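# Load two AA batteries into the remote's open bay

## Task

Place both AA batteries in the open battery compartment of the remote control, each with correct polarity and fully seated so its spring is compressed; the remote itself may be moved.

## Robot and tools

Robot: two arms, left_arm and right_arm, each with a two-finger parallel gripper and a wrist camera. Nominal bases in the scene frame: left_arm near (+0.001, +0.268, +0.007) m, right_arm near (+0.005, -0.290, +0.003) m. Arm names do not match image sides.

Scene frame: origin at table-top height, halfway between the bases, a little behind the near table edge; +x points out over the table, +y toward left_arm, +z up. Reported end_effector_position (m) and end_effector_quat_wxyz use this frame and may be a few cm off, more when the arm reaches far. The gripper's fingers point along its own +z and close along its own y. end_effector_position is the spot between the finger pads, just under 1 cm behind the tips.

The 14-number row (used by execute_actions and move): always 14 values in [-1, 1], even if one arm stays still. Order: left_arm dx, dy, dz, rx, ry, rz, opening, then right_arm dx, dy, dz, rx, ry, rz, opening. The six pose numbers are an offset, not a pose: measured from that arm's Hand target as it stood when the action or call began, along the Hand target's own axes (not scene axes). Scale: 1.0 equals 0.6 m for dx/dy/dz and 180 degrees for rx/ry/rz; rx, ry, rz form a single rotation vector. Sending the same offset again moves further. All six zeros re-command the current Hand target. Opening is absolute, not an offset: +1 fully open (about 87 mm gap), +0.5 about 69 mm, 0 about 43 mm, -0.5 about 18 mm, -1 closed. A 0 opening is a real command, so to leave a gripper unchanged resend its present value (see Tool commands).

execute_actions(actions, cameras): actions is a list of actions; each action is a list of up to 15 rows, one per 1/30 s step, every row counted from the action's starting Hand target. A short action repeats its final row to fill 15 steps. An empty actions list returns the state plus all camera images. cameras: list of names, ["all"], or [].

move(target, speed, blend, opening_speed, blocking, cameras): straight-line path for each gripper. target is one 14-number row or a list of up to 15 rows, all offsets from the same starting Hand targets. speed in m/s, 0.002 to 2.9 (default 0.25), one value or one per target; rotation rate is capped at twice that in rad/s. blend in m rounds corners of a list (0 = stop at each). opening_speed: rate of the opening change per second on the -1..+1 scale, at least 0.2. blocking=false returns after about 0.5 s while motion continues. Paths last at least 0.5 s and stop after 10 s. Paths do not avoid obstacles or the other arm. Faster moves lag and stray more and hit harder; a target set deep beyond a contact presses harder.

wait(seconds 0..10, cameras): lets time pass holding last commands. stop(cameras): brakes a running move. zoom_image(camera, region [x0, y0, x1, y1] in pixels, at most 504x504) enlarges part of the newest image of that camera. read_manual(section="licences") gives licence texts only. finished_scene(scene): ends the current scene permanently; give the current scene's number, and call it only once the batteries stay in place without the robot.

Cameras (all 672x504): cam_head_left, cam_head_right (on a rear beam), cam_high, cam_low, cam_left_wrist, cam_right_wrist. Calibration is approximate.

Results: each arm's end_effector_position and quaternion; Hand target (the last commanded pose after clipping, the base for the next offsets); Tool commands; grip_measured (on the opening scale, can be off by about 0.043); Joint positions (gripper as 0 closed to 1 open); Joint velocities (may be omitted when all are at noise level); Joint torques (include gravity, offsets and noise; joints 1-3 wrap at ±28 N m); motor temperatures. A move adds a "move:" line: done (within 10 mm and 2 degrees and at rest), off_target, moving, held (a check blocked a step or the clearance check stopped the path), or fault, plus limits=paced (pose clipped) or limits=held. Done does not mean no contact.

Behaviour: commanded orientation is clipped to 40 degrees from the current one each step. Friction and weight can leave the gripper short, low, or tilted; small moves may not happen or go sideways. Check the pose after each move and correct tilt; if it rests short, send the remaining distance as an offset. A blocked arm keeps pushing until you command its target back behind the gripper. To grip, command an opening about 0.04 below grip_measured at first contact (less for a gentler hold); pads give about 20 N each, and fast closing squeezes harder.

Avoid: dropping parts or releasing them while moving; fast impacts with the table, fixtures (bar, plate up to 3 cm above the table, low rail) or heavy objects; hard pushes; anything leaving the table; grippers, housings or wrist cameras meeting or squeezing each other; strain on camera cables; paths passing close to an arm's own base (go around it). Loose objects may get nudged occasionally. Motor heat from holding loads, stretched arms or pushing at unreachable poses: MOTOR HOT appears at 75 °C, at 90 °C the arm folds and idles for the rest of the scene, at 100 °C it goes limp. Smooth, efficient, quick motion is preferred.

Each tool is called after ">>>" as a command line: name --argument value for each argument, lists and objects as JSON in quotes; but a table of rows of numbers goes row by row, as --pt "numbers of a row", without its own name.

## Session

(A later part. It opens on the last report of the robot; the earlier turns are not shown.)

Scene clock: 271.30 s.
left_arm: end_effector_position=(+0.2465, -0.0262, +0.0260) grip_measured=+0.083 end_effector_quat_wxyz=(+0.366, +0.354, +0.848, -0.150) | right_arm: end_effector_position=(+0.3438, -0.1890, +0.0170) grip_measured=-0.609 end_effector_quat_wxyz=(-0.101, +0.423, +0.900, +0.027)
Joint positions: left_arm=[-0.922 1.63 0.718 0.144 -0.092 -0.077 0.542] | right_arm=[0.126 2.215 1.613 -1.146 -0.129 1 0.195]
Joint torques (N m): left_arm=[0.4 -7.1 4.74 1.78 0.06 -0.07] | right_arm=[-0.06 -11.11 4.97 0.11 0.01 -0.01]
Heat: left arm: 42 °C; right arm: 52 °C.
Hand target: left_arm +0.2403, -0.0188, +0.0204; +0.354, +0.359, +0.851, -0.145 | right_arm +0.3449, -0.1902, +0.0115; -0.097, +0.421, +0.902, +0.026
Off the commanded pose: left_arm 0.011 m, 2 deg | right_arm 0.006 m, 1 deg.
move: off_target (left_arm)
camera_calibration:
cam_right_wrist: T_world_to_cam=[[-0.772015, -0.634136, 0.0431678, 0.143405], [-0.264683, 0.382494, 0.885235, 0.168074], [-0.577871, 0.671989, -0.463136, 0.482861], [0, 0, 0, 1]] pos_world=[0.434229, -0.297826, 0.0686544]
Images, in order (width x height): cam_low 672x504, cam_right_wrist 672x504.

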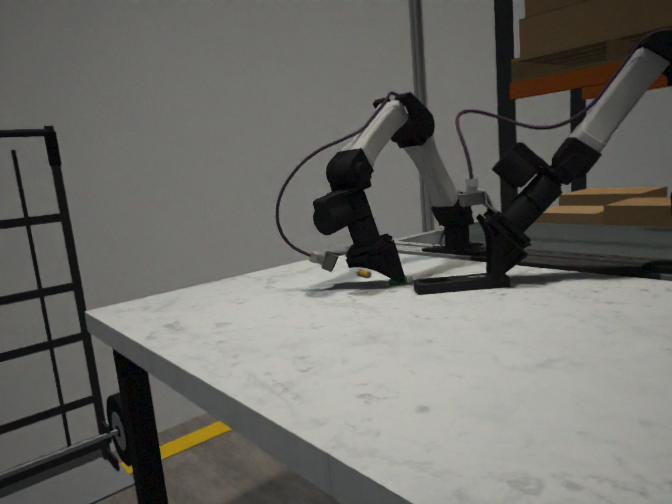

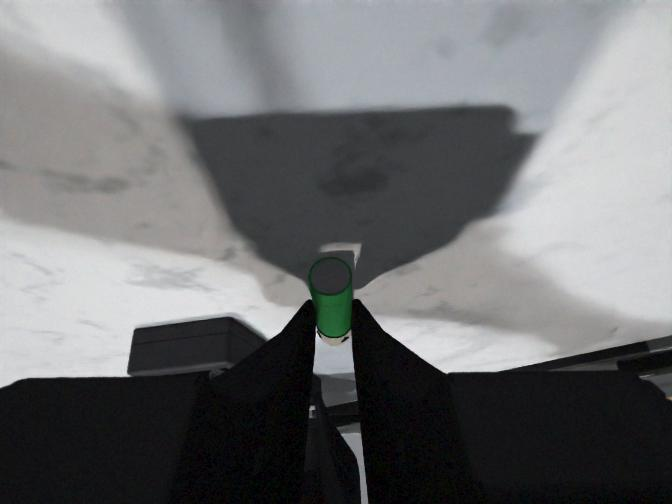

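>>> move --pt "0 0 0 0 0 0 -0.15 0 0 0.0085 0 0 0 -0.75" --pt "0 0 0 0 0 0 -0.15 0 0 0.0085 0 0 0 -0.35" --pt "0 0 0 0 0 0 -0.15 0.0163 0 0.003 0 -0.105 0 -0.35" --pt "0 0 0 0 0 0 -0.15 0.0163 0 0.003 0 -0.105 0 -0.72" --speed 0.05 --opening_speed 0.5 --cameras '["cam_right_wrist","cam_low"]'

>>> zoom_image --camera "cam_low" --region '[370, 220, 480, 300]'

Scene clock: 279.00 s.
left_arm: end_effector_position=(+0.2465, -0.0262, +0.0260) grip_measured=+0.083 end_effector_quat_wxyz=(+0.366, +0.354, +0.848, -0.150) | right_arm: end_effector_position=(+0.3451, -0.1817, +0.0132) grip_measured=-0.607 end_effector_quat_wxyz=(+0.051, +0.421, +0.905, -0.034)
Joint positions: left_arm=[-0.922 1.63 0.718 0.144 -0.092 -0.077 0.542] | right_arm=[0.271 2.057 1.416 -0.935 0.139 1.141 0.196]
Joint torques (N m): left_arm=[0.4 -7.12 4.74 1.78 0.07 -0.07] | right_arm=[0.61 -11.71 4.08 0.23 0.25 0.07]
Heat: left arm: 42 °C; right arm: 52 °C.
Hand target: left_arm +0.2403, -0.0188, +0.0204; +0.354, +0.359, +0.851, -0.145 | right_arm +0.3385, -0.1826, +0.0117; +0.053, +0.419, +0.905, -0.043
Off the commanded pose: left_arm 0.011 m, 2 deg | right_arm 0.007 m, 1 deg.
move: off_target (left_arm)
camera_calibration:
cam_right_wrist: T_world_to_cam=[[-0.771981, -0.63524, 0.0227031, 0.149271], [-0.448392, 0.569534, 0.688894, 0.268922], [-0.450543, 0.521634, -0.724506, 0.409182], [0, 0, 0, 1]] pos_world=[0.420171, -0.27178, 0.107807]
Images, in order (width x height): cam_low 672x504, cam_right_wrist 672x504.

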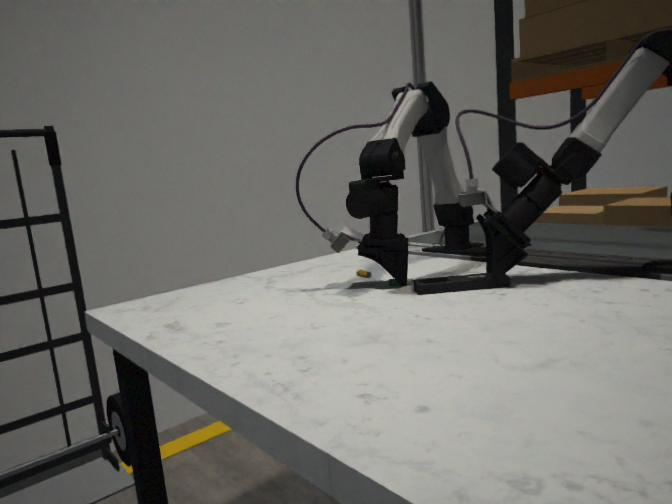

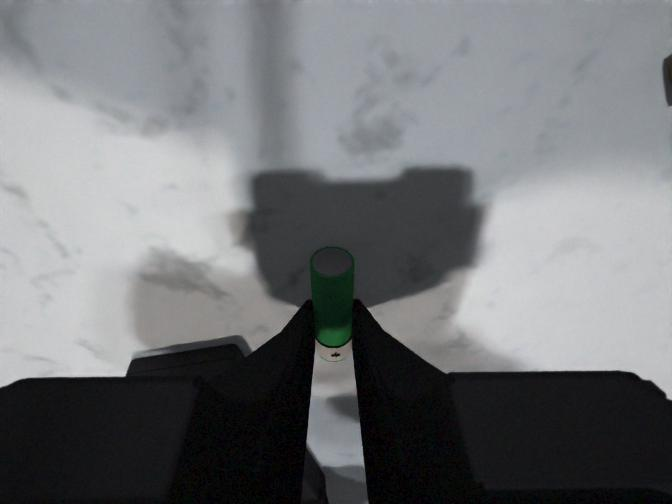

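Scaled by 4.582 from the camera's 672x504 image, which has a finer 960x720 frame.

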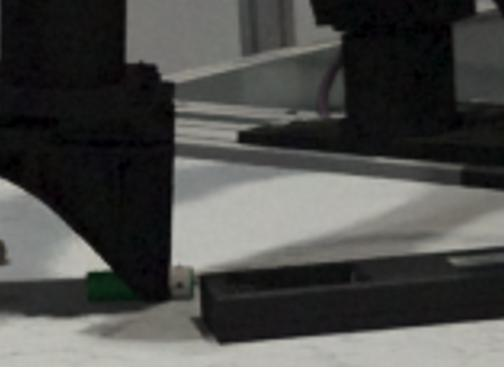

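>>> move --pt "0 0 0 0 0 0 -0.15 0 0 0 0 0 0 -0.4" --pt "0 0 0 0 0 0 -0.15 0.002 0 -0.0085 0 0 0 -0.4" --pt "0 0 0 0 0 0 -0.15 0.002 0 -0.0085 0 0 0 -0.72" --speed 0.05 --opening_speed 0.5 --cameras '["cam_right_wrist","cam_low"]'

>>> zoom_image --camera "cam_low" --region '[370, 220, 480, 300]'

Scene clock: 282.40 s.
left_arm: end_effector_position=(+0.2465, -0.0262, +0.0260) grip_measured=+0.083 end_effector_quat_wxyz=(+0.366, +0.354, +0.848, -0.150) | right_arm: end_effector_position=(+0.3415, -0.1822, +0.0134) grip_measured=-0.607 end_effector_quat_wxyz=(+0.048, +0.421, +0.905, -0.041)
Joint positions: left_arm=[-0.922 1.63 0.718 0.144 -0.092 -0.077 0.542] | right_arm=[0.275 2.056 1.416 -0.95 0.145 1.145 0.196]
Joint torques (N m): left_arm=[0.4 -7.12 4.74 1.78 0.07 -0.07] | right_arm=[0.53 -12.44 4.75 0.16 0.21 0.1]
Heat: left arm: 42 °C; right arm: 53 °C.
Hand target: left_arm +0.2403, -0.0188, +0.0204; +0.354, +0.359, +0.851, -0.145 | right_arm +0.3374, -0.1810, +0.0165; +0.053, +0.419, +0.905, -0.043
Off the commanded pose: left_arm 0.011 m, 2 deg | right_arm 0.005 m, 1 deg.
move: off_target (left_arm)
camera_calibration:
cam_right_wrist: T_world_to_cam=[[-0.770982, -0.635719, 0.0380529, 0.145502], [-0.440965, 0.575991, 0.688319, 0.266079], [-0.459496, 0.513902, -0.724409, 0.409583], [0, 0, 0, 1]] pos_world=[0.417713, -0.271246, 0.108021]
Images, in order (width x height): cam_low 672x504, cam_right_wrist 672x504.

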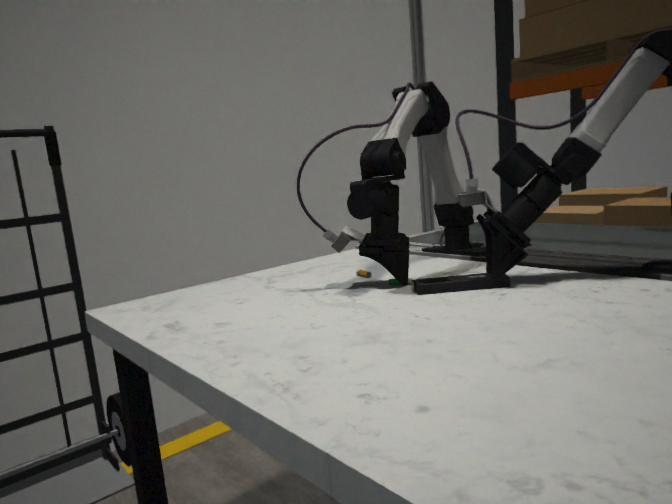

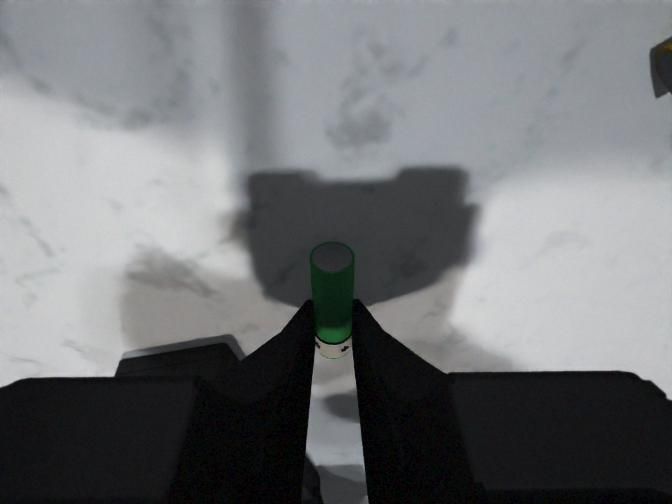

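Scaled by 4.582 from the camera's 672x504 image, which has a finer 960x720 frame.

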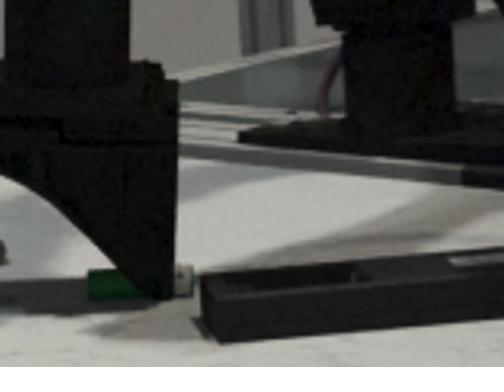

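>>> move --pt "0 0 0 0 0 0 -0.15 0 0 0 0 0 0 -0.4" --pt "0 0 0 0 0 0 -0.15 0 0 -0.01 0 0 0 -0.4" --pt "0 0 0 0 0 0 -0.15 0 0 -0.01 0 0 0 -0.72" --speed 0.05 --opening_speed 0.5 --cameras '["cam_right_wrist","cam_low"]'

>>> zoom_image --camera "cam_low" --region '[370, 220, 480, 300]'

Scene clock: 286.00 s.
left_arm: end_effector_position=(+0.2465, -0.0262, +0.0260) grip_measured=+0.083 end_effector_quat_wxyz=(+0.366, +0.354, +0.848, -0.150) | right_arm: end_effector_position=(+0.3362, -0.1828, +0.0138) grip_measured=-0.607 end_effector_quat_wxyz=(+0.041, +0.420, +0.905, -0.048)
Joint positions: left_arm=[-0.922 1.63 0.718 0.144 -0.092 -0.077 0.542] | right_arm=[0.277 2.056 1.416 -0.971 0.145 1.147 0.196]
Joint torques (N m): left_arm=[0.39 -7.12 4.74 1.78 0.06 -0.07] | right_arm=[0.79 -13.22 5.96 0.14 0.16 0.15]
Heat: left arm: 43 °C; right arm: 54 °C.
Hand target: left_arm +0.2403, -0.0188, +0.0204; +0.354, +0.359, +0.851, -0.145 | right_arm +0.3370, -0.1803, +0.0224; +0.053, +0.419, +0.905, -0.043
Off the commanded pose: left_arm 0.011 m, 2 deg | right_arm 0.009 m, 1 deg.
move: off_target (left_arm)
camera_calibration:
cam_right_wrist: T_world_to_cam=[[-0.769817, -0.635714, 0.0570085, 0.140317], [-0.427439, 0.579808, 0.693627, 0.259956], [-0.474002, 0.509598, -0.718075, 0.411702], [0, 0, 0, 1]] pos_world=[0.414281, -0.271326, 0.107322]
Images, in order (width x height): cam_low 672x504, cam_right_wrist 672x504.

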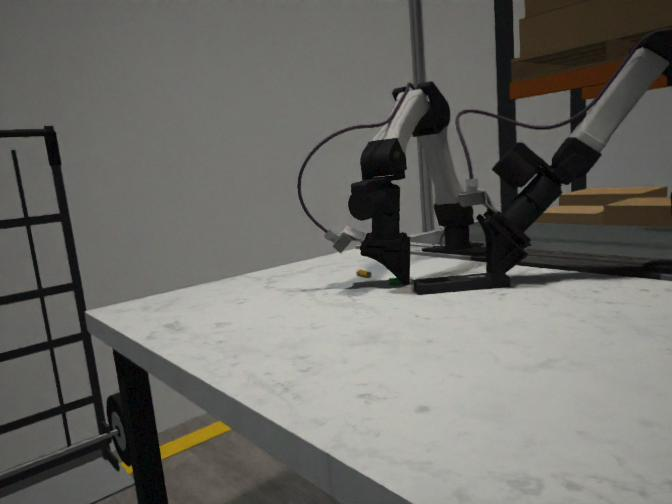

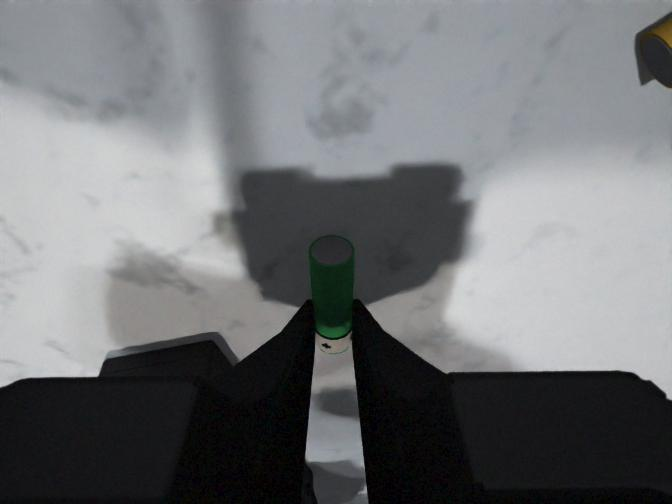

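Scaled by 4.582 from the camera's 672x504 image, which has a finer 960x720 frame.

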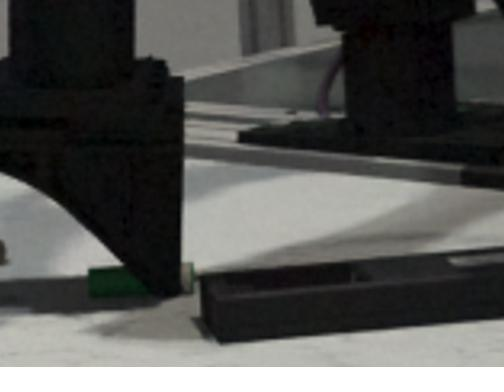

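>>> move --pt "0 0 0 0 0 0 -0.15 0 0 0 0 0 0 -0.35" --pt "0 0 0 0 0 0 -0.15 -0.008 0 -0.05 0 0 0 -0.35" --pt "0 0 0 0 0 0 -0.15 -0.008 0 0.009 0 0 0 -0.35" --pt "0 0 0 0 0 0 -0.15 -0.008 0 0.009 0 0 0 -0.72" --speed 0.06 --opening_speed 0.5 --cameras '["cam_right_wrist","cam_low"]'

>>> zoom_image --camera "cam_low" --region '[370, 220, 480, 300]'

Scene clock: 291.27 s.
left_arm: end_effector_position=(+0.2465, -0.0262, +0.0260) grip_measured=+0.083 end_effector_quat_wxyz=(+0.366, +0.354, +0.848, -0.150) | right_arm: end_effector_position=(+0.3402, -0.1819, +0.0242) grip_measured=-0.718 end_effector_quat_wxyz=(+0.052, +0.421, +0.905, -0.038)
Joint positions: left_arm=[-0.922 1.63 0.718 0.144 -0.092 -0.077 0.542] | right_arm=[0.277 2.03 1.424 -0.975 0.145 1.146 0.141]
Joint torques (N m): left_arm=[0.4 -7.1 4.74 1.78 0.07 -0.07] | right_arm=[-0.17 -9.28 5.31 0.41 0.18 -0.02]
Heat: left arm: 43 °C; right arm: 54 °C.
Hand target: left_arm +0.2403, -0.0188, +0.0204; +0.354, +0.359, +0.851, -0.145 | right_arm +0.3405, -0.1845, +0.0178; +0.053, +0.419, +0.905, -0.043
Off the commanded pose: left_arm 0.011 m, 2 deg | right_arm 0.007 m, 1 deg.
move: off_target (left_arm)
camera_calibration:
cam_right_wrist: T_world_to_cam=[[-0.770933, -0.636218, 0.0298289, 0.144318], [-0.447259, 0.574118, 0.685819, 0.259784], [-0.453455, 0.515379, -0.727161, 0.414888], [0, 0, 0, 1]] pos_world=[0.415584, -0.271154, 0.119221]
Images, in order (width x height): cam_low 672x504, cam_right_wrist 672x504.

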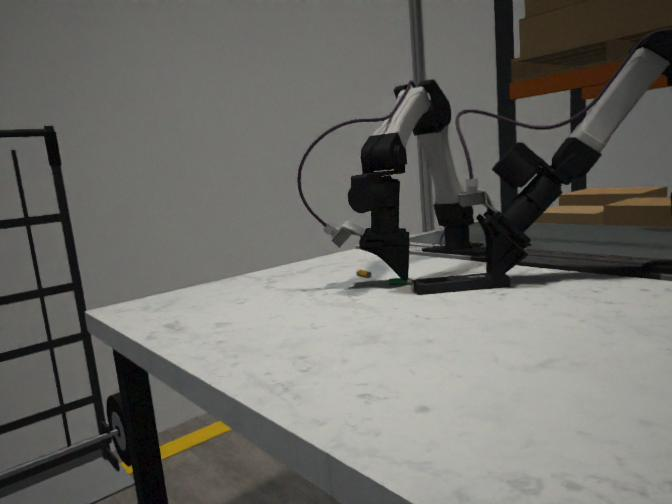

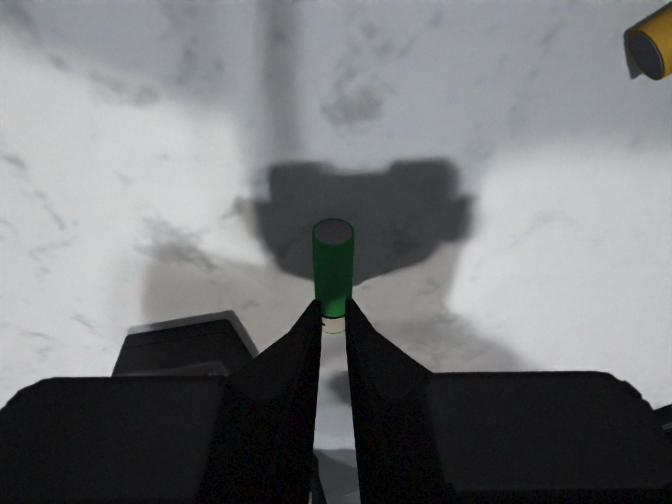

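Scaled by 4.582 from the camera's 672x504 image, which has a finer 960x720 frame.

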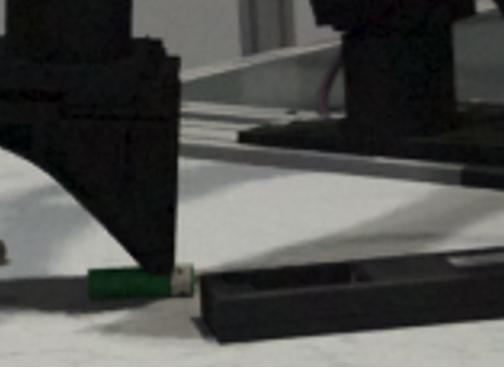

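>>> move --pt "0 0 0 0 0 0 -0.15 0 0 0 0 0 0 -0.35" --pt "0 0 0 0 0 0 -0.15 0 0 0.0105 0 0 0 -0.35" --pt "0 0 0 0 0 0 -0.15 0 0 0.0105 0 0 0 -0.72" --speed 0.06 --opening_speed 0.5 --cameras '["cam_right_wrist","cam_low"]'

>>> zoom_image --camera "cam_low" --region '[370, 220, 480, 300]'

Scene clock: 295.27 s.
left_arm: end_effector_position=(+0.2465, -0.0262, +0.0260) grip_measured=+0.083 end_effector_quat_wxyz=(+0.366, +0.354, +0.848, -0.150) | right_arm: end_effector_position=(+0.3401, -0.1818, +0.0170) grip_measured=-0.610 end_effector_quat_wxyz=(+0.051, +0.419, +0.906, -0.039)
Joint positions: left_arm=[-0.922 1.63 0.718 0.144 -0.092 -0.077 0.542] | right_arm=[0.277 2.041 1.41 -0.952 0.145 1.144 0.195]
Joint torques (N m): left_arm=[0.4 -7.1 4.74 1.78 0.07 -0.07] | right_arm=[-0.47 -9.76 5.37 0.43 0.18 -0.01]
Heat: left arm: 43 °C; right arm: 53 °C.
Hand target: left_arm +0.2403, -0.0188, +0.0204; +0.354, +0.359, +0.851, -0.145 | right_arm +0.3409, -0.1853, +0.0115; +0.053, +0.419, +0.905, -0.043
Off the commanded pose: left_arm 0.011 m, 2 deg | right_arm 0.007 m, 1 deg.
move: off_target (left_arm)
camera_calibration:
cam_right_wrist: T_world_to_cam=[[-0.769394, -0.63796, 0.0322461, 0.143665], [-0.44687, 0.573635, 0.686477, 0.264434], [-0.456442, 0.513762, -0.726436, 0.410334], [0, 0, 0, 1]] pos_world=[0.415997, -0.27085, 0.111921]
Images, in order (width x height): cam_low 672x504, cam_right_wrist 672x504.

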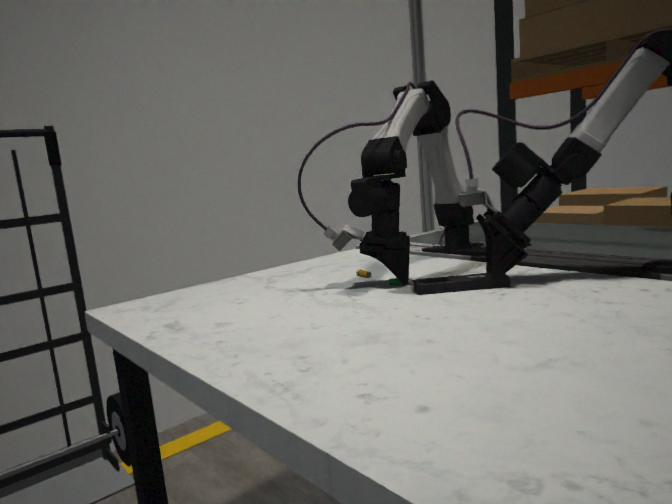

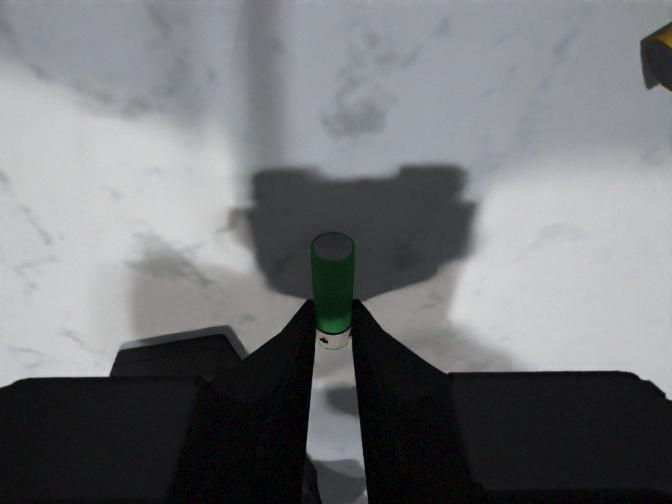

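Scaled by 4.582 from the camera's 672x504 image, which has a finer 960x720 frame.

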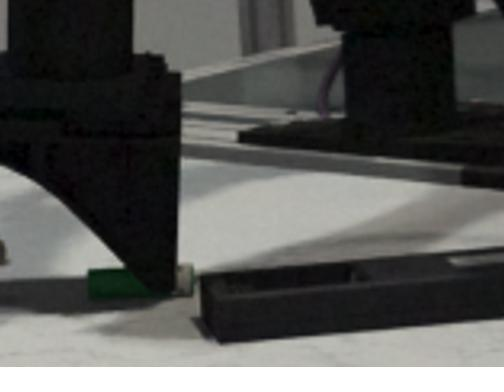

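>>> move --pt "0 0 0 0 0 0 -0.15 -0.0097 0 -0.0995 0 0 0 -0.72" --pt "0 0 0 0 0 0 -0.15 0.1723 0.0792 -0.1127 0.0045 0.1 -0.073 -0.72" --speed '[0.1,0.2]' --cameras '["cam_right_wrist","cam_left_wrist"]'

>>> zoom_image --camera "cam_right_wrist" --region '[200, 40, 460, 360]'

Scene clock: 300.27 s.
left_arm: end_effector_position=(+0.2465, -0.0262, +0.0260) grip_measured=+0.083 end_effector_quat_wxyz=(+0.366, +0.354, +0.848, -0.150) | right_arm: end_effector_position=(+0.3025, -0.0767, +0.0579) grip_measured=-0.610 end_effector_quat_wxyz=(-0.097, +0.321, +0.942, -0.004)
Joint positions: left_arm=[-0.922 1.63 0.718 0.144 -0.092 -0.077 0.542] | right_arm=[0.464 2.218 1.781 -1.319 -0.119 1.113 0.195]
Joint torques (N m): left_arm=[0.39 -7.12 4.74 1.78 0.07 -0.07] | right_arm=[0.28 -11.06 9.5 -0.11 -0.25 0]
Heat: left arm: 43 °C; right arm: 52 °C.
Hand target: left_arm +0.2403, -0.0188, +0.0204; +0.354, +0.359, +0.851, -0.145 | right_arm +0.3067, -0.0685, +0.0633; -0.098, +0.315, +0.944, +0.010
Off the commanded pose: left_arm 0.011 m, 2 deg | right_arm 0.011 m, 2 deg.
move: off_target (left_arm, right_arm)
camera_calibration:
cam_left_wrist: T_world_to_cam=[[-0.695113, -0.718755, -0.0144834, 0.152536], [-0.717963, 0.693038, 0.0650188, 0.214718], [-0.036695, 0.055594, -0.997779, 0.176697], [0, 0, 0, 1]] pos_world=[0.266673, -0.0489947, 0.164553]
cam_right_wrist: T_world_to_cam=[[-0.609103, -0.789365, 0.0767867, 0.117785], [-0.344282, 0.350392, 0.871031, 0.100361], [-0.714467, 0.504112, -0.48519, 0.432237], [0, 0, 0, 1]] pos_world=[0.415114, -0.160086, 0.113255]
Images, in order (width x height): cam_left_wrist 672x504, cam_right_wrist 672x504.

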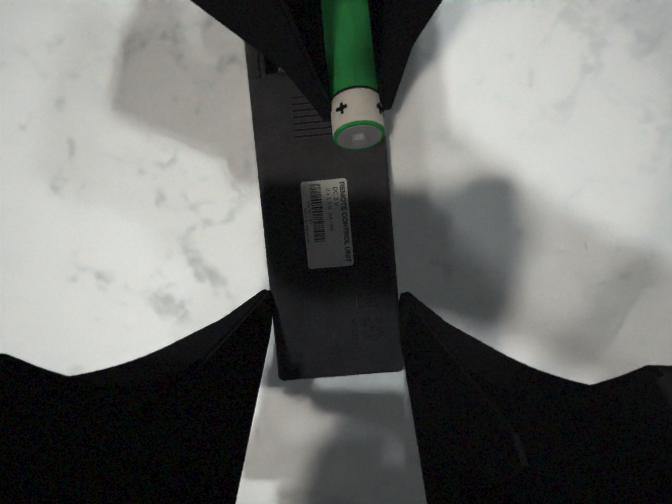

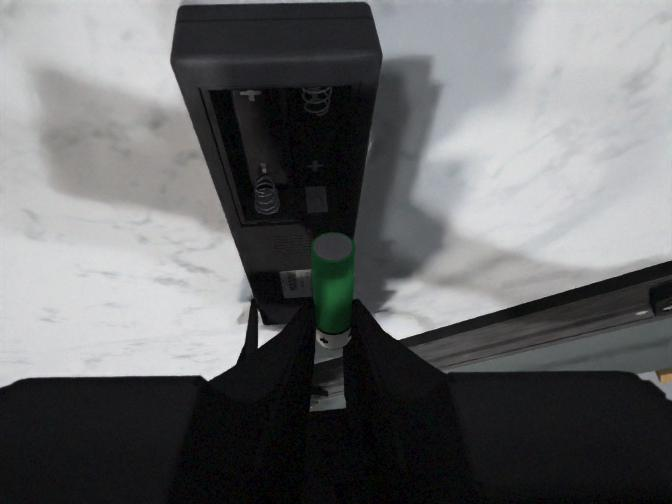

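Scaled by 1.575 from the camera's 672x504 image, which has a finer 960x720 frame.

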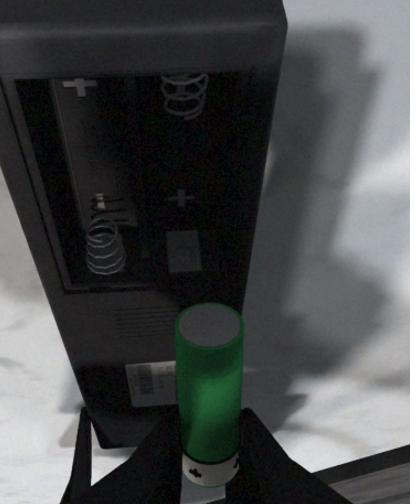

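>>> move --pt "0 0 0 0 0 0 -0.15 -0.0382 0.0072 -0.0078 0 0.03 0.004 -0.75" --pt "0 0 0 0 0 0 -0.15 -0.047 0.0072 0.0353 0 0.03 0.004 -0.75" --speed '[0.1,0.06]' --cameras '["cam_right_wrist","cam_left_wrist"]'

>>> zoom_image --camera "cam_right_wrist" --region '[200, 40, 460, 360]'

Scene clock: 305.00 s.
left_arm: end_effector_position=(+0.2465, -0.0262, +0.0260) grip_measured=+0.083 end_effector_quat_wxyz=(+0.366, +0.354, +0.848, -0.150) | right_arm: end_effector_position=(+0.3264, -0.0834, +0.0401) grip_measured=-0.610 end_effector_quat_wxyz=(-0.138, +0.322, +0.937, +0.013)
Joint positions: left_arm=[-0.922 1.63 0.718 0.144 -0.092 -0.077 0.542] | right_arm=[0.393 2.354 1.907 -1.356 -0.186 1.039 0.195]
Joint torques (N m): left_arm=[0.4 -7.12 4.75 1.78 0.07 -0.07] | right_arm=[-0.35 -12.45 5.26 0.02 -0.3 0]
Heat: left arm: 43 °C; right arm: 53 °C.
Hand target: left_arm +0.2403, -0.0188, +0.0204; +0.354, +0.359, +0.851, -0.145 | right_arm +0.3275, -0.0801, +0.0369; -0.142, +0.320, +0.936, +0.025
Off the commanded pose: left_arm 0.011 m, 2 deg | right_arm 0.005 m, 1 deg.
move: off_target (left_arm)
camera_calibration:
cam_left_wrist: T_world_to_cam=[[-0.695113, -0.718755, -0.0144834, 0.152536], [-0.717963, 0.693038, 0.0650188, 0.214718], [-0.036695, 0.055594, -0.997779, 0.176697], [0, 0, 0, 1]] pos_world=[0.266673, -0.0489947, 0.164553]
cam_right_wrist: T_world_to_cam=[[-0.611283, -0.788204, 0.0711869, 0.129524], [-0.281503, 0.300617, 0.911255, 0.10025], [-0.739655, 0.536995, -0.405644, 0.451795], [0, 0, 0, 1]] pos_world=[0.441569, -0.170657, 0.0826944]
Images, in order (width x height): cam_left_wrist 672x504, cam_right_wrist 672x504.

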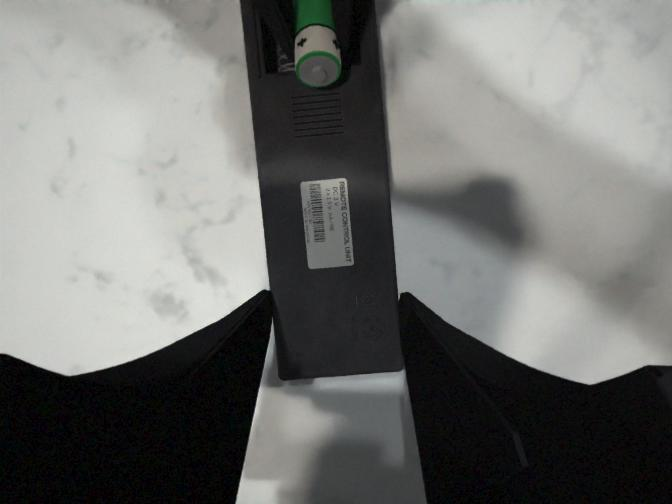

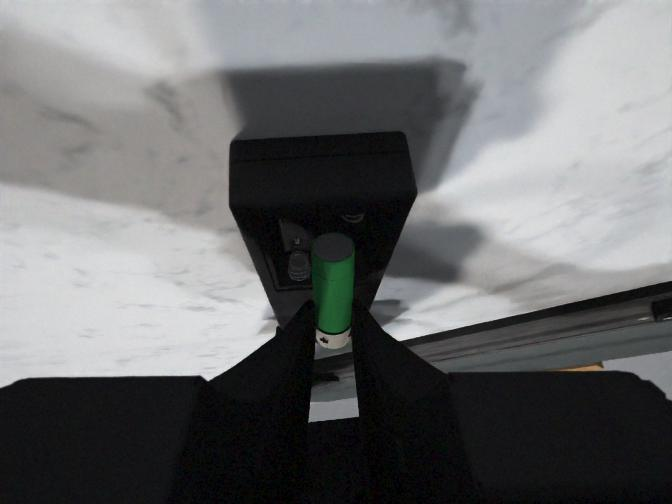

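Scaled by 1.575 from the camera's 672x504 image, which has a finer 960x720 frame.

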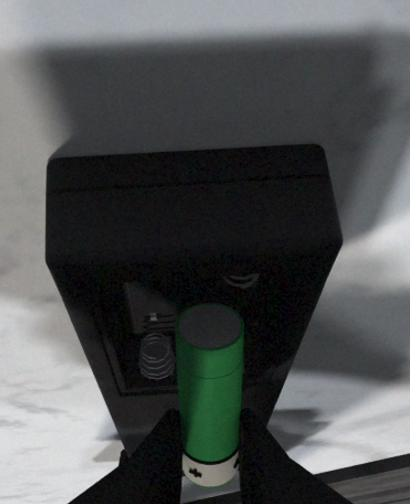

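>>> move --pt "0 0 0 0 0 0 -0.15 0.0025 -0.0115 -0.01 0 0 0 -0.75" --pt "0 0 0 0 0 0 -0.15 -0.0038 -0.0115 0.0145 0 0 0 -0.75" --speed '[0.06,0.05]' --cameras '["cam_right_wrist","cam_left_wrist"]'

>>> zoom_image --camera "cam_right_wrist" --region '[200, 40, 460, 360]'

>>> zoom_image --camera "cam_left_wrist" --region '[220, 0, 420, 200]'

Scene clock: 308.23 s.
left_arm: end_effector_position=(+0.2464, -0.0262, +0.0260) grip_measured=+0.083 end_effector_quat_wxyz=(+0.366, +0.354, +0.848, -0.150) | right_arm: end_effector_position=(+0.3217, -0.0880, +0.0317) grip_measured=-0.610 end_effector_quat_wxyz=(-0.149, +0.324, +0.934, +0.016)
Joint positions: left_arm=[-0.922 1.63 0.718 0.144 -0.091 -0.077 0.542] | right_arm=[0.379 2.35 1.857 -1.327 -0.203 1.028 0.195]
Joint torques (N m): left_arm=[0.4 -7.1 4.74 1.78 0.06 -0.07] | right_arm=[0.21 -13.68 3.52 0.18 -0.14 0.05]
Heat: left arm: 43 °C; right arm: 53 °C.
Hand target: left_arm +0.2403, -0.0188, +0.0205; +0.354, +0.359, +0.851, -0.145 | right_arm +0.3229, -0.0856, +0.0283; -0.142, +0.320, +0.936, +0.025
Off the commanded pose: left_arm 0.011 m, 2 deg | right_arm 0.004 m, 1 deg.
move: off_target (left_arm)
camera_calibration:
cam_left_wrist: T_world_to_cam=[[-0.695307, -0.718573, -0.0141842, 0.152477], [-0.717766, 0.693242, 0.0650281, 0.214602], [-0.0368944, 0.0553954, -0.997783, 0.176737], [0, 0, 0, 1]] pos_world=[0.266572, -0.0489957, 0.164553]
cam_right_wrist: T_world_to_cam=[[-0.614892, -0.785064, 0.0747175, 0.12491], [-0.260503, 0.291631, 0.920375, 0.100061], [-0.744343, 0.546467, -0.383833, 0.44903], [0, 0, 0, 1]] pos_world=[0.437104, -0.176498, 0.070926]
Images, in order (width x height): cam_left_wrist 672x504, cam_right_wrist 672x504.

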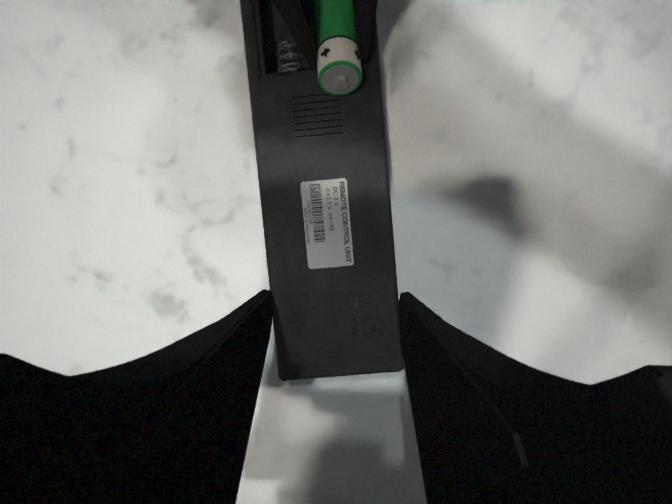

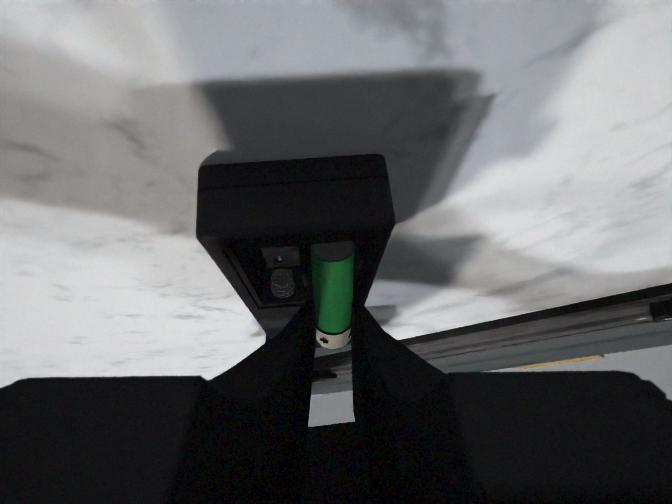

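Scaled by 1.575 from the camera's 672x504 image, which has a finer 960x720 frame.

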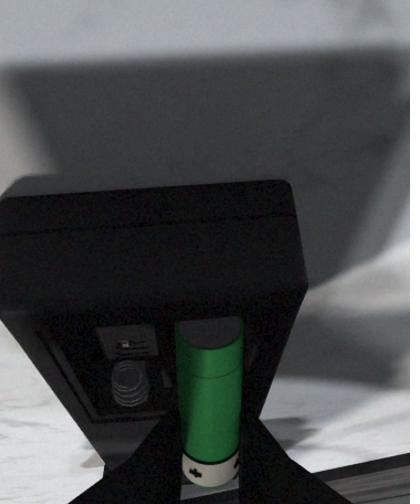

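Scaled by 2.520 from the camera's 672x504 image, which has a finer 960x720 frame.

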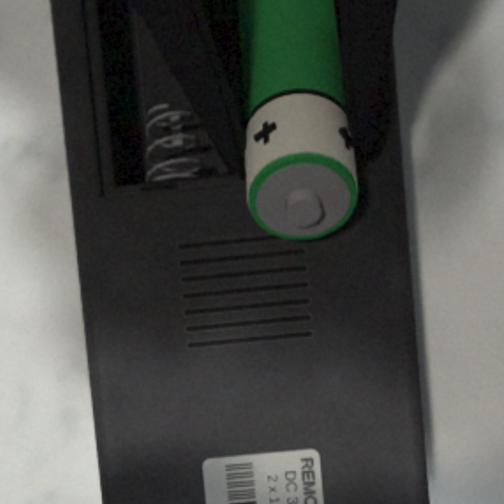

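>>> move --target '[0,0,0,0,0,0,-0.15,-0.07,0.001,-0.028,0,0,0,-0.85]' --speed 0.05 --cameras '["cam_right_wrist","cam_left_wrist"]'

>>> zoom_image --camera "cam_right_wrist" --region '[200, 40, 460, 360]'

>>> zoom_image --camera "cam_left_wrist" --region '[220, 0, 420, 200]'

Scene clock: 310.67 s.
left_arm: end_effector_position=(+0.2495, -0.0302, +0.0299) grip_measured=+0.083 end_effector_quat_wxyz=(+0.376, +0.352, +0.843, -0.155) | right_arm: end_effector_position=(+0.3370, -0.1041, +0.0360) grip_measured=-0.610 end_effector_quat_wxyz=(-0.178, +0.317, +0.931, +0.018)
Joint positions: left_arm=[-0.922 1.63 0.718 0.169 -0.091 -0.077 0.542] | right_arm=[0.32 2.441 2.01 -1.445 -0.225 0.95 0.195]
Joint torques (N m): left_arm=[0.42 -7.1 4.78 1.54 0.06 -0.07] | right_arm=[-1.68 -12.48 9.66 0.05 0.21 -0.02]
Heat: left arm: 43 °C; right arm: 53 °C.
Hand target: left_arm +0.2403, -0.0188, +0.0204; +0.354, +0.359, +0.851, -0.145 | right_arm +0.3592, -0.1124, +0.0325; -0.142, +0.320, +0.936, +0.025
Off the commanded pose: left_arm 0.017 m, 3 deg | right_arm 0.024 m, 4 deg.
move: off_target (left_arm, right_arm)
camera_calibration:
cam_left_wrist: T_world_to_cam=[[-0.69506, -0.718872, -0.0107284, 0.151698], [-0.718633, 0.69423, 0.0401285, 0.220305], [-0.0213993, 0.0356015, -0.999137, 0.176535], [0, 0, 0, 1]] pos_world=[0.267535, -0.0501757, 0.169169]
cam_right_wrist: T_world_to_cam=[[-0.602098, -0.793699, 0.08671, 0.115752], [-0.214961, 0.265737, 0.939774, 0.0860652], [-0.76894, 0.547197, -0.330615, 0.477227], [0, 0, 0, 1]] pos_world=[0.455154, -0.192136, 0.0668596]
Images, in order (width x height): cam_left_wrist 672x504, cam_right_wrist 672x504.

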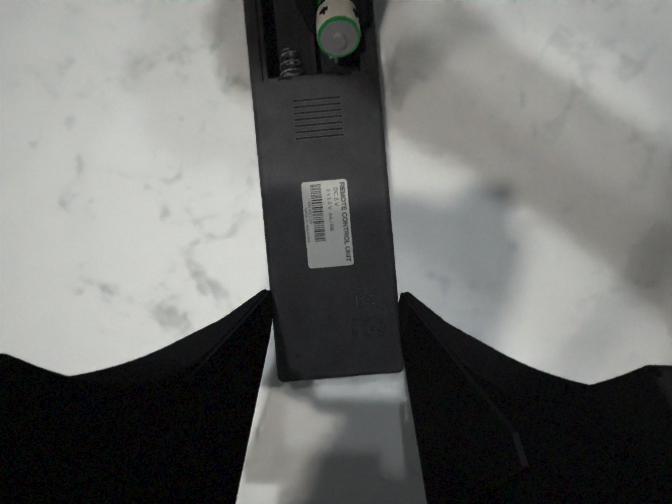

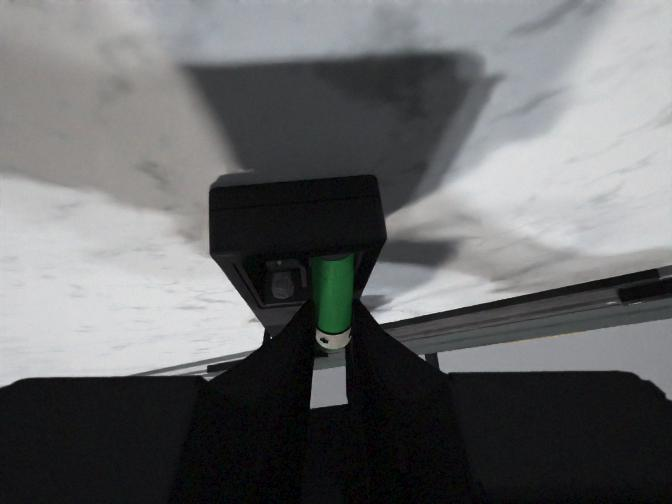

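Scaled by 1.575 from the camera's 672x504 image, which has a finer 960x720 frame.

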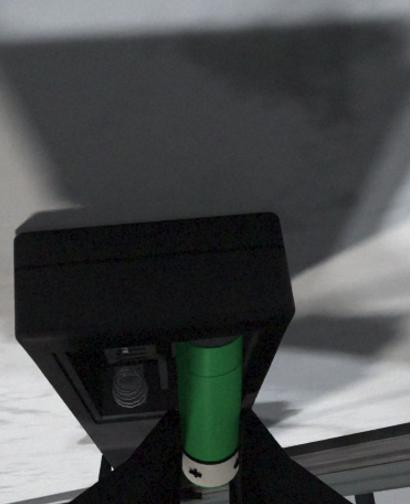

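Scaled by 2.520 from the camera's 672x504 image, which has a finer 960x720 frame.

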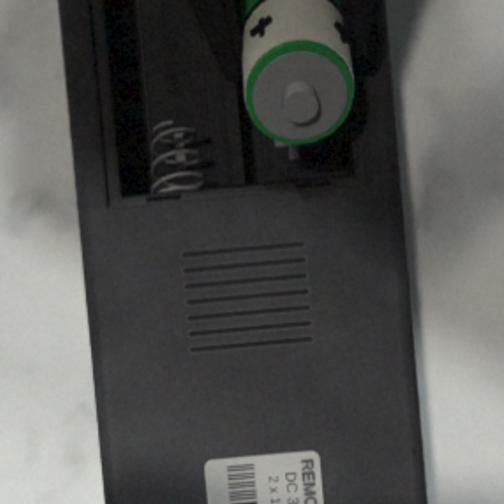

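>>> move --pt "0 0 0 0 0 0 -0.15 -0.0077 0 0.02 0 -0.05 0 -0.85" --pt "0 0 0 0 0 0 -0.15 -0.0077 0 0.02 0 -0.13 0 -0.85" --speed 0.05 --cameras '["cam_right_wrist","cam_left_wrist"]'

>>> zoom_image --camera "cam_right_wrist" --region '[200, 40, 460, 360]'

>>> zoom_image --camera "cam_left_wrist" --region '[220, 0, 420, 200]'

Scene clock: 316.57 s.
left_arm: end_effector_position=(+0.2481, -0.0284, +0.0281) grip_measured=+0.083 end_effector_quat_wxyz=(+0.371, +0.353, +0.845, -0.153) | right_arm: end_effector_position=(+0.3340, -0.0990, +0.0316) grip_measured=-0.610 end_effector_quat_wxyz=(-0.024, +0.315, +0.949, -0.022)
Joint positions: left_arm=[-0.922 1.63 0.718 0.158 -0.091 -0.077 0.542] | right_arm=[0.435 2.23 1.735 -1.181 0.013 1.078 0.195]
Joint torques (N m): left_arm=[0.4 -7.12 4.75 1.64 0.06 -0.07] | right_arm=[-0.29 -12.48 4.14 0.94 1.15 0.17]
Heat: left arm: 43 °C; right arm: 54 °C.
Hand target: left_arm +0.2403, -0.0188, +0.0204; +0.354, +0.359, +0.851, -0.145 | right_arm +0.3596, -0.1135, +0.0197; +0.051, +0.319, +0.946, -0.041
Off the commanded pose: left_arm 0.015 m, 2 deg | right_arm 0.032 m, 9 deg.
move: off_target (left_arm, right_arm)
camera_calibration:
cam_left_wrist: T_world_to_cam=[[-0.695181, -0.71873, -0.0122616, 0.152058], [-0.71827, 0.693857, 0.051488, 0.217696], [-0.0284982, 0.0446006, -0.998598, 0.176653], [0, 0, 0, 1]] pos_world=[0.267106, -0.0496394, 0.167062]
cam_right_wrist: T_world_to_cam=[[-0.603282, -0.79516, 0.0614018, 0.119339], [-0.457609, 0.408182, 0.789925, 0.188107], [-0.65318, 0.44845, -0.610122, 0.431127], [0, 0, 0, 1]] pos_world=[0.439678, -0.175227, 0.107122]
Images, in order (width x height): cam_left_wrist 672x504, cam_right_wrist 672x504.

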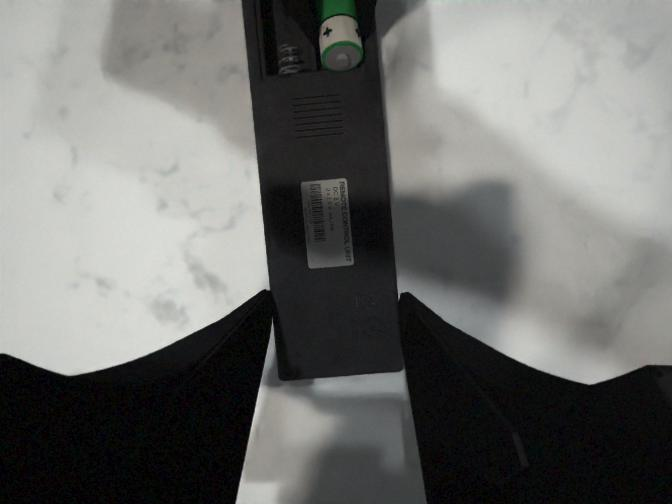

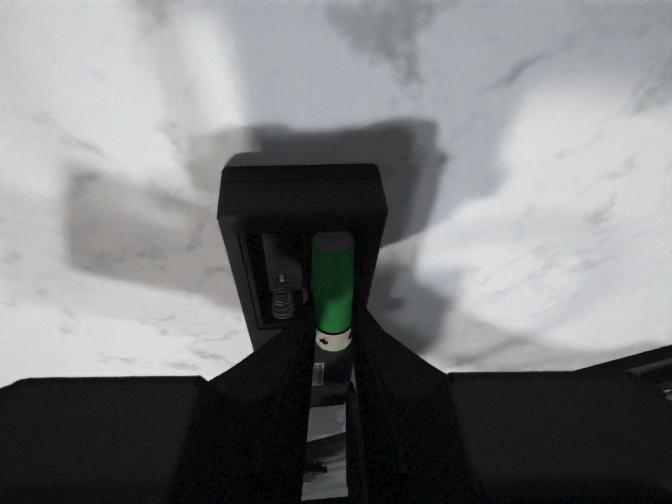

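Scaled by 1.575 from the camera's 672x504 image, which has a finer 960x720 frame.

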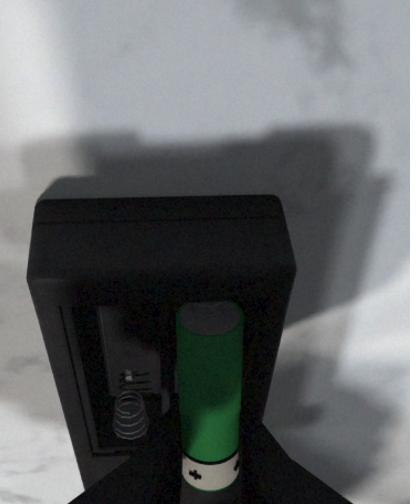

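Scaled by 2.520 from the camera's 672x504 image, which has a finer 960x720 frame.

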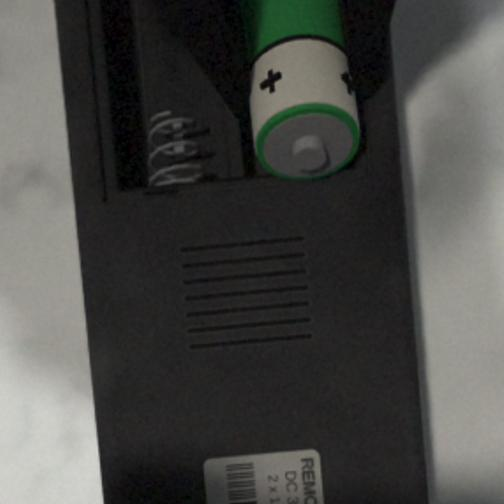

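>>> move --pt "0 0 0 0 0 0 -0.15 0.034 -0.0035 -0.008 0 0.03 0 -0.85" --pt "0 0 0 0 0 0 -0.15 0.034 -0.0035 -0.008 0 0.03 0 -0.42" --pt "0 0 0 0 0 0 -0.15 0.034 -0.0035 -0.075 0 0.03 0 -0.42" --pt "0 0 0 0 0 0 -0.15 0.054 -0.0035 -0.075 0 0.03 0 -1" --speed 0.06 --opening_speed 0.5 --cameras '["cam_right_wrist","cam_left_wrist"]'

>>> zoom_image --camera "cam_right_wrist" --region '[200, 40, 460, 360]'

>>> zoom_image --camera "cam_left_wrist" --region '[220, 0, 420, 200]'

Scene clock: 323.63 s.
left_arm: end_effector_position=(+0.2461, -0.0270, +0.0263) grip_measured=+0.083 end_effector_quat_wxyz=(+0.366, +0.355, +0.847, -0.152) | right_arm: end_effector_position=(+0.3253, -0.0931, +0.0477) grip_measured=-1.000 end_effector_quat_wxyz=(-0.015, +0.319, +0.947, -0.038)
Joint positions: left_arm=[-0.922 1.63 0.718 0.146 -0.087 -0.077 0.542] | right_arm=[0.472 2.206 1.764 -1.246 0.043 1.124 0]
Joint torques (N m): left_arm=[0.4 -7.1 4.74 1.76 0.02 -0.07] | right_arm=[0.23 -15.79 6.22 0.13 0.16 0.12]
Motor temperatures (°C): left_arm=[27 44 35 39 28 30 32] | right_arm=[29 56 36 31 30 26 28]
Heat: left arm: 44 °C; right arm: 56 °C.
Hand target: left_arm +0.2403, -0.0187, +0.0204; +0.354, +0.360, +0.851, -0.145 | right_arm +0.3296, -0.0908, +0.0605; +0.006, +0.320, +0.947, -0.026
Off the commanded pose: left_arm 0.012 m, 2 deg | right_arm 0.014 m, 3 deg.
move: off_target (left_arm, right_arm); target 2's new opening was sent with right_arm's hand 0.015 m and 4 deg from that target; target 4's new opening was sent with right_arm's hand 0.014 m and 3 deg from that target
camera_calibration:
cam_left_wrist: T_world_to_cam=[[-0.697689, -0.716311, -0.011343, 0.152319], [-0.715414, 0.69581, 0.0634913, 0.214477], [-0.0375869, 0.0524121, -0.997918, 0.177112], [0, 0, 0, 1]] pos_world=[0.266368, -0.0494102, 0.164854]
cam_right_wrist: T_world_to_cam=[[-0.608779, -0.788569, 0.086873, 0.118941], [-0.459191, 0.439543, 0.771975, 0.173242], [-0.64694, 0.430071, -0.629688, 0.429851], [0, 0, 0, 1]] pos_world=[0.430048, -0.16722, 0.126601]
Images, in order (width x height): cam_left_wrist 672x504, cam_right_wrist 672x504.

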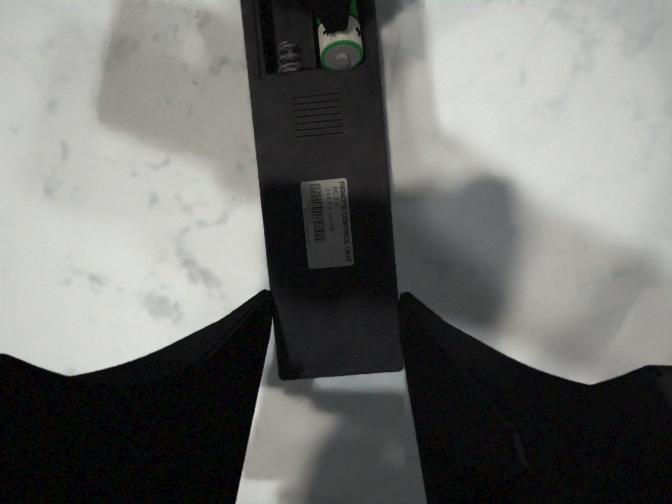

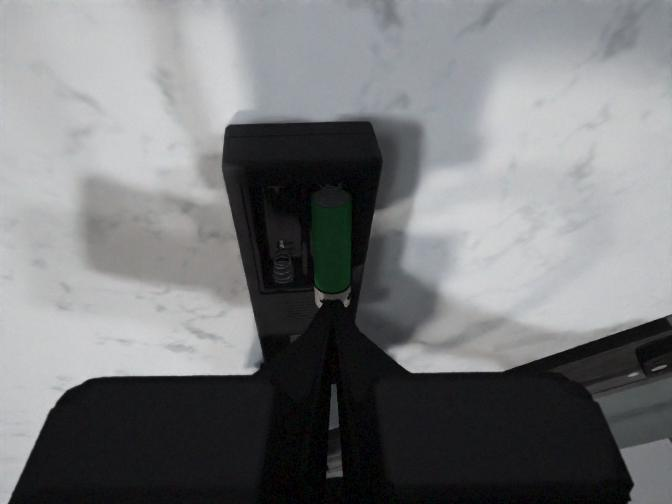

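Scaled by 1.575 from the camera's 672x504 image, which has a finer 960x720 frame.

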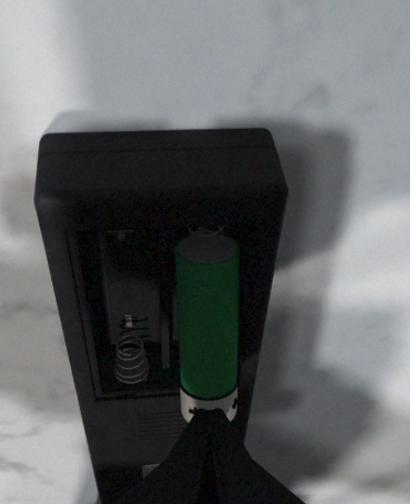

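Scaled by 2.520 from the camera's 672x504 image, which has a finer 960x720 frame.

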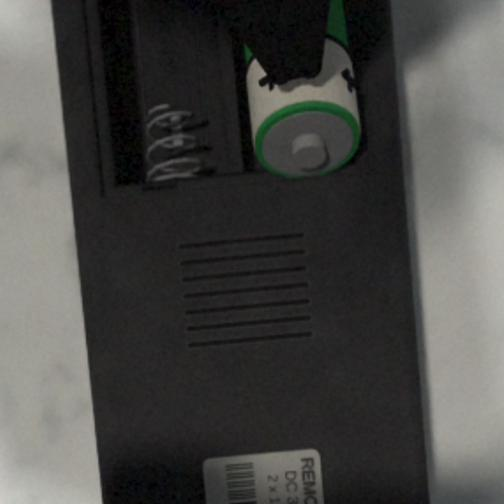

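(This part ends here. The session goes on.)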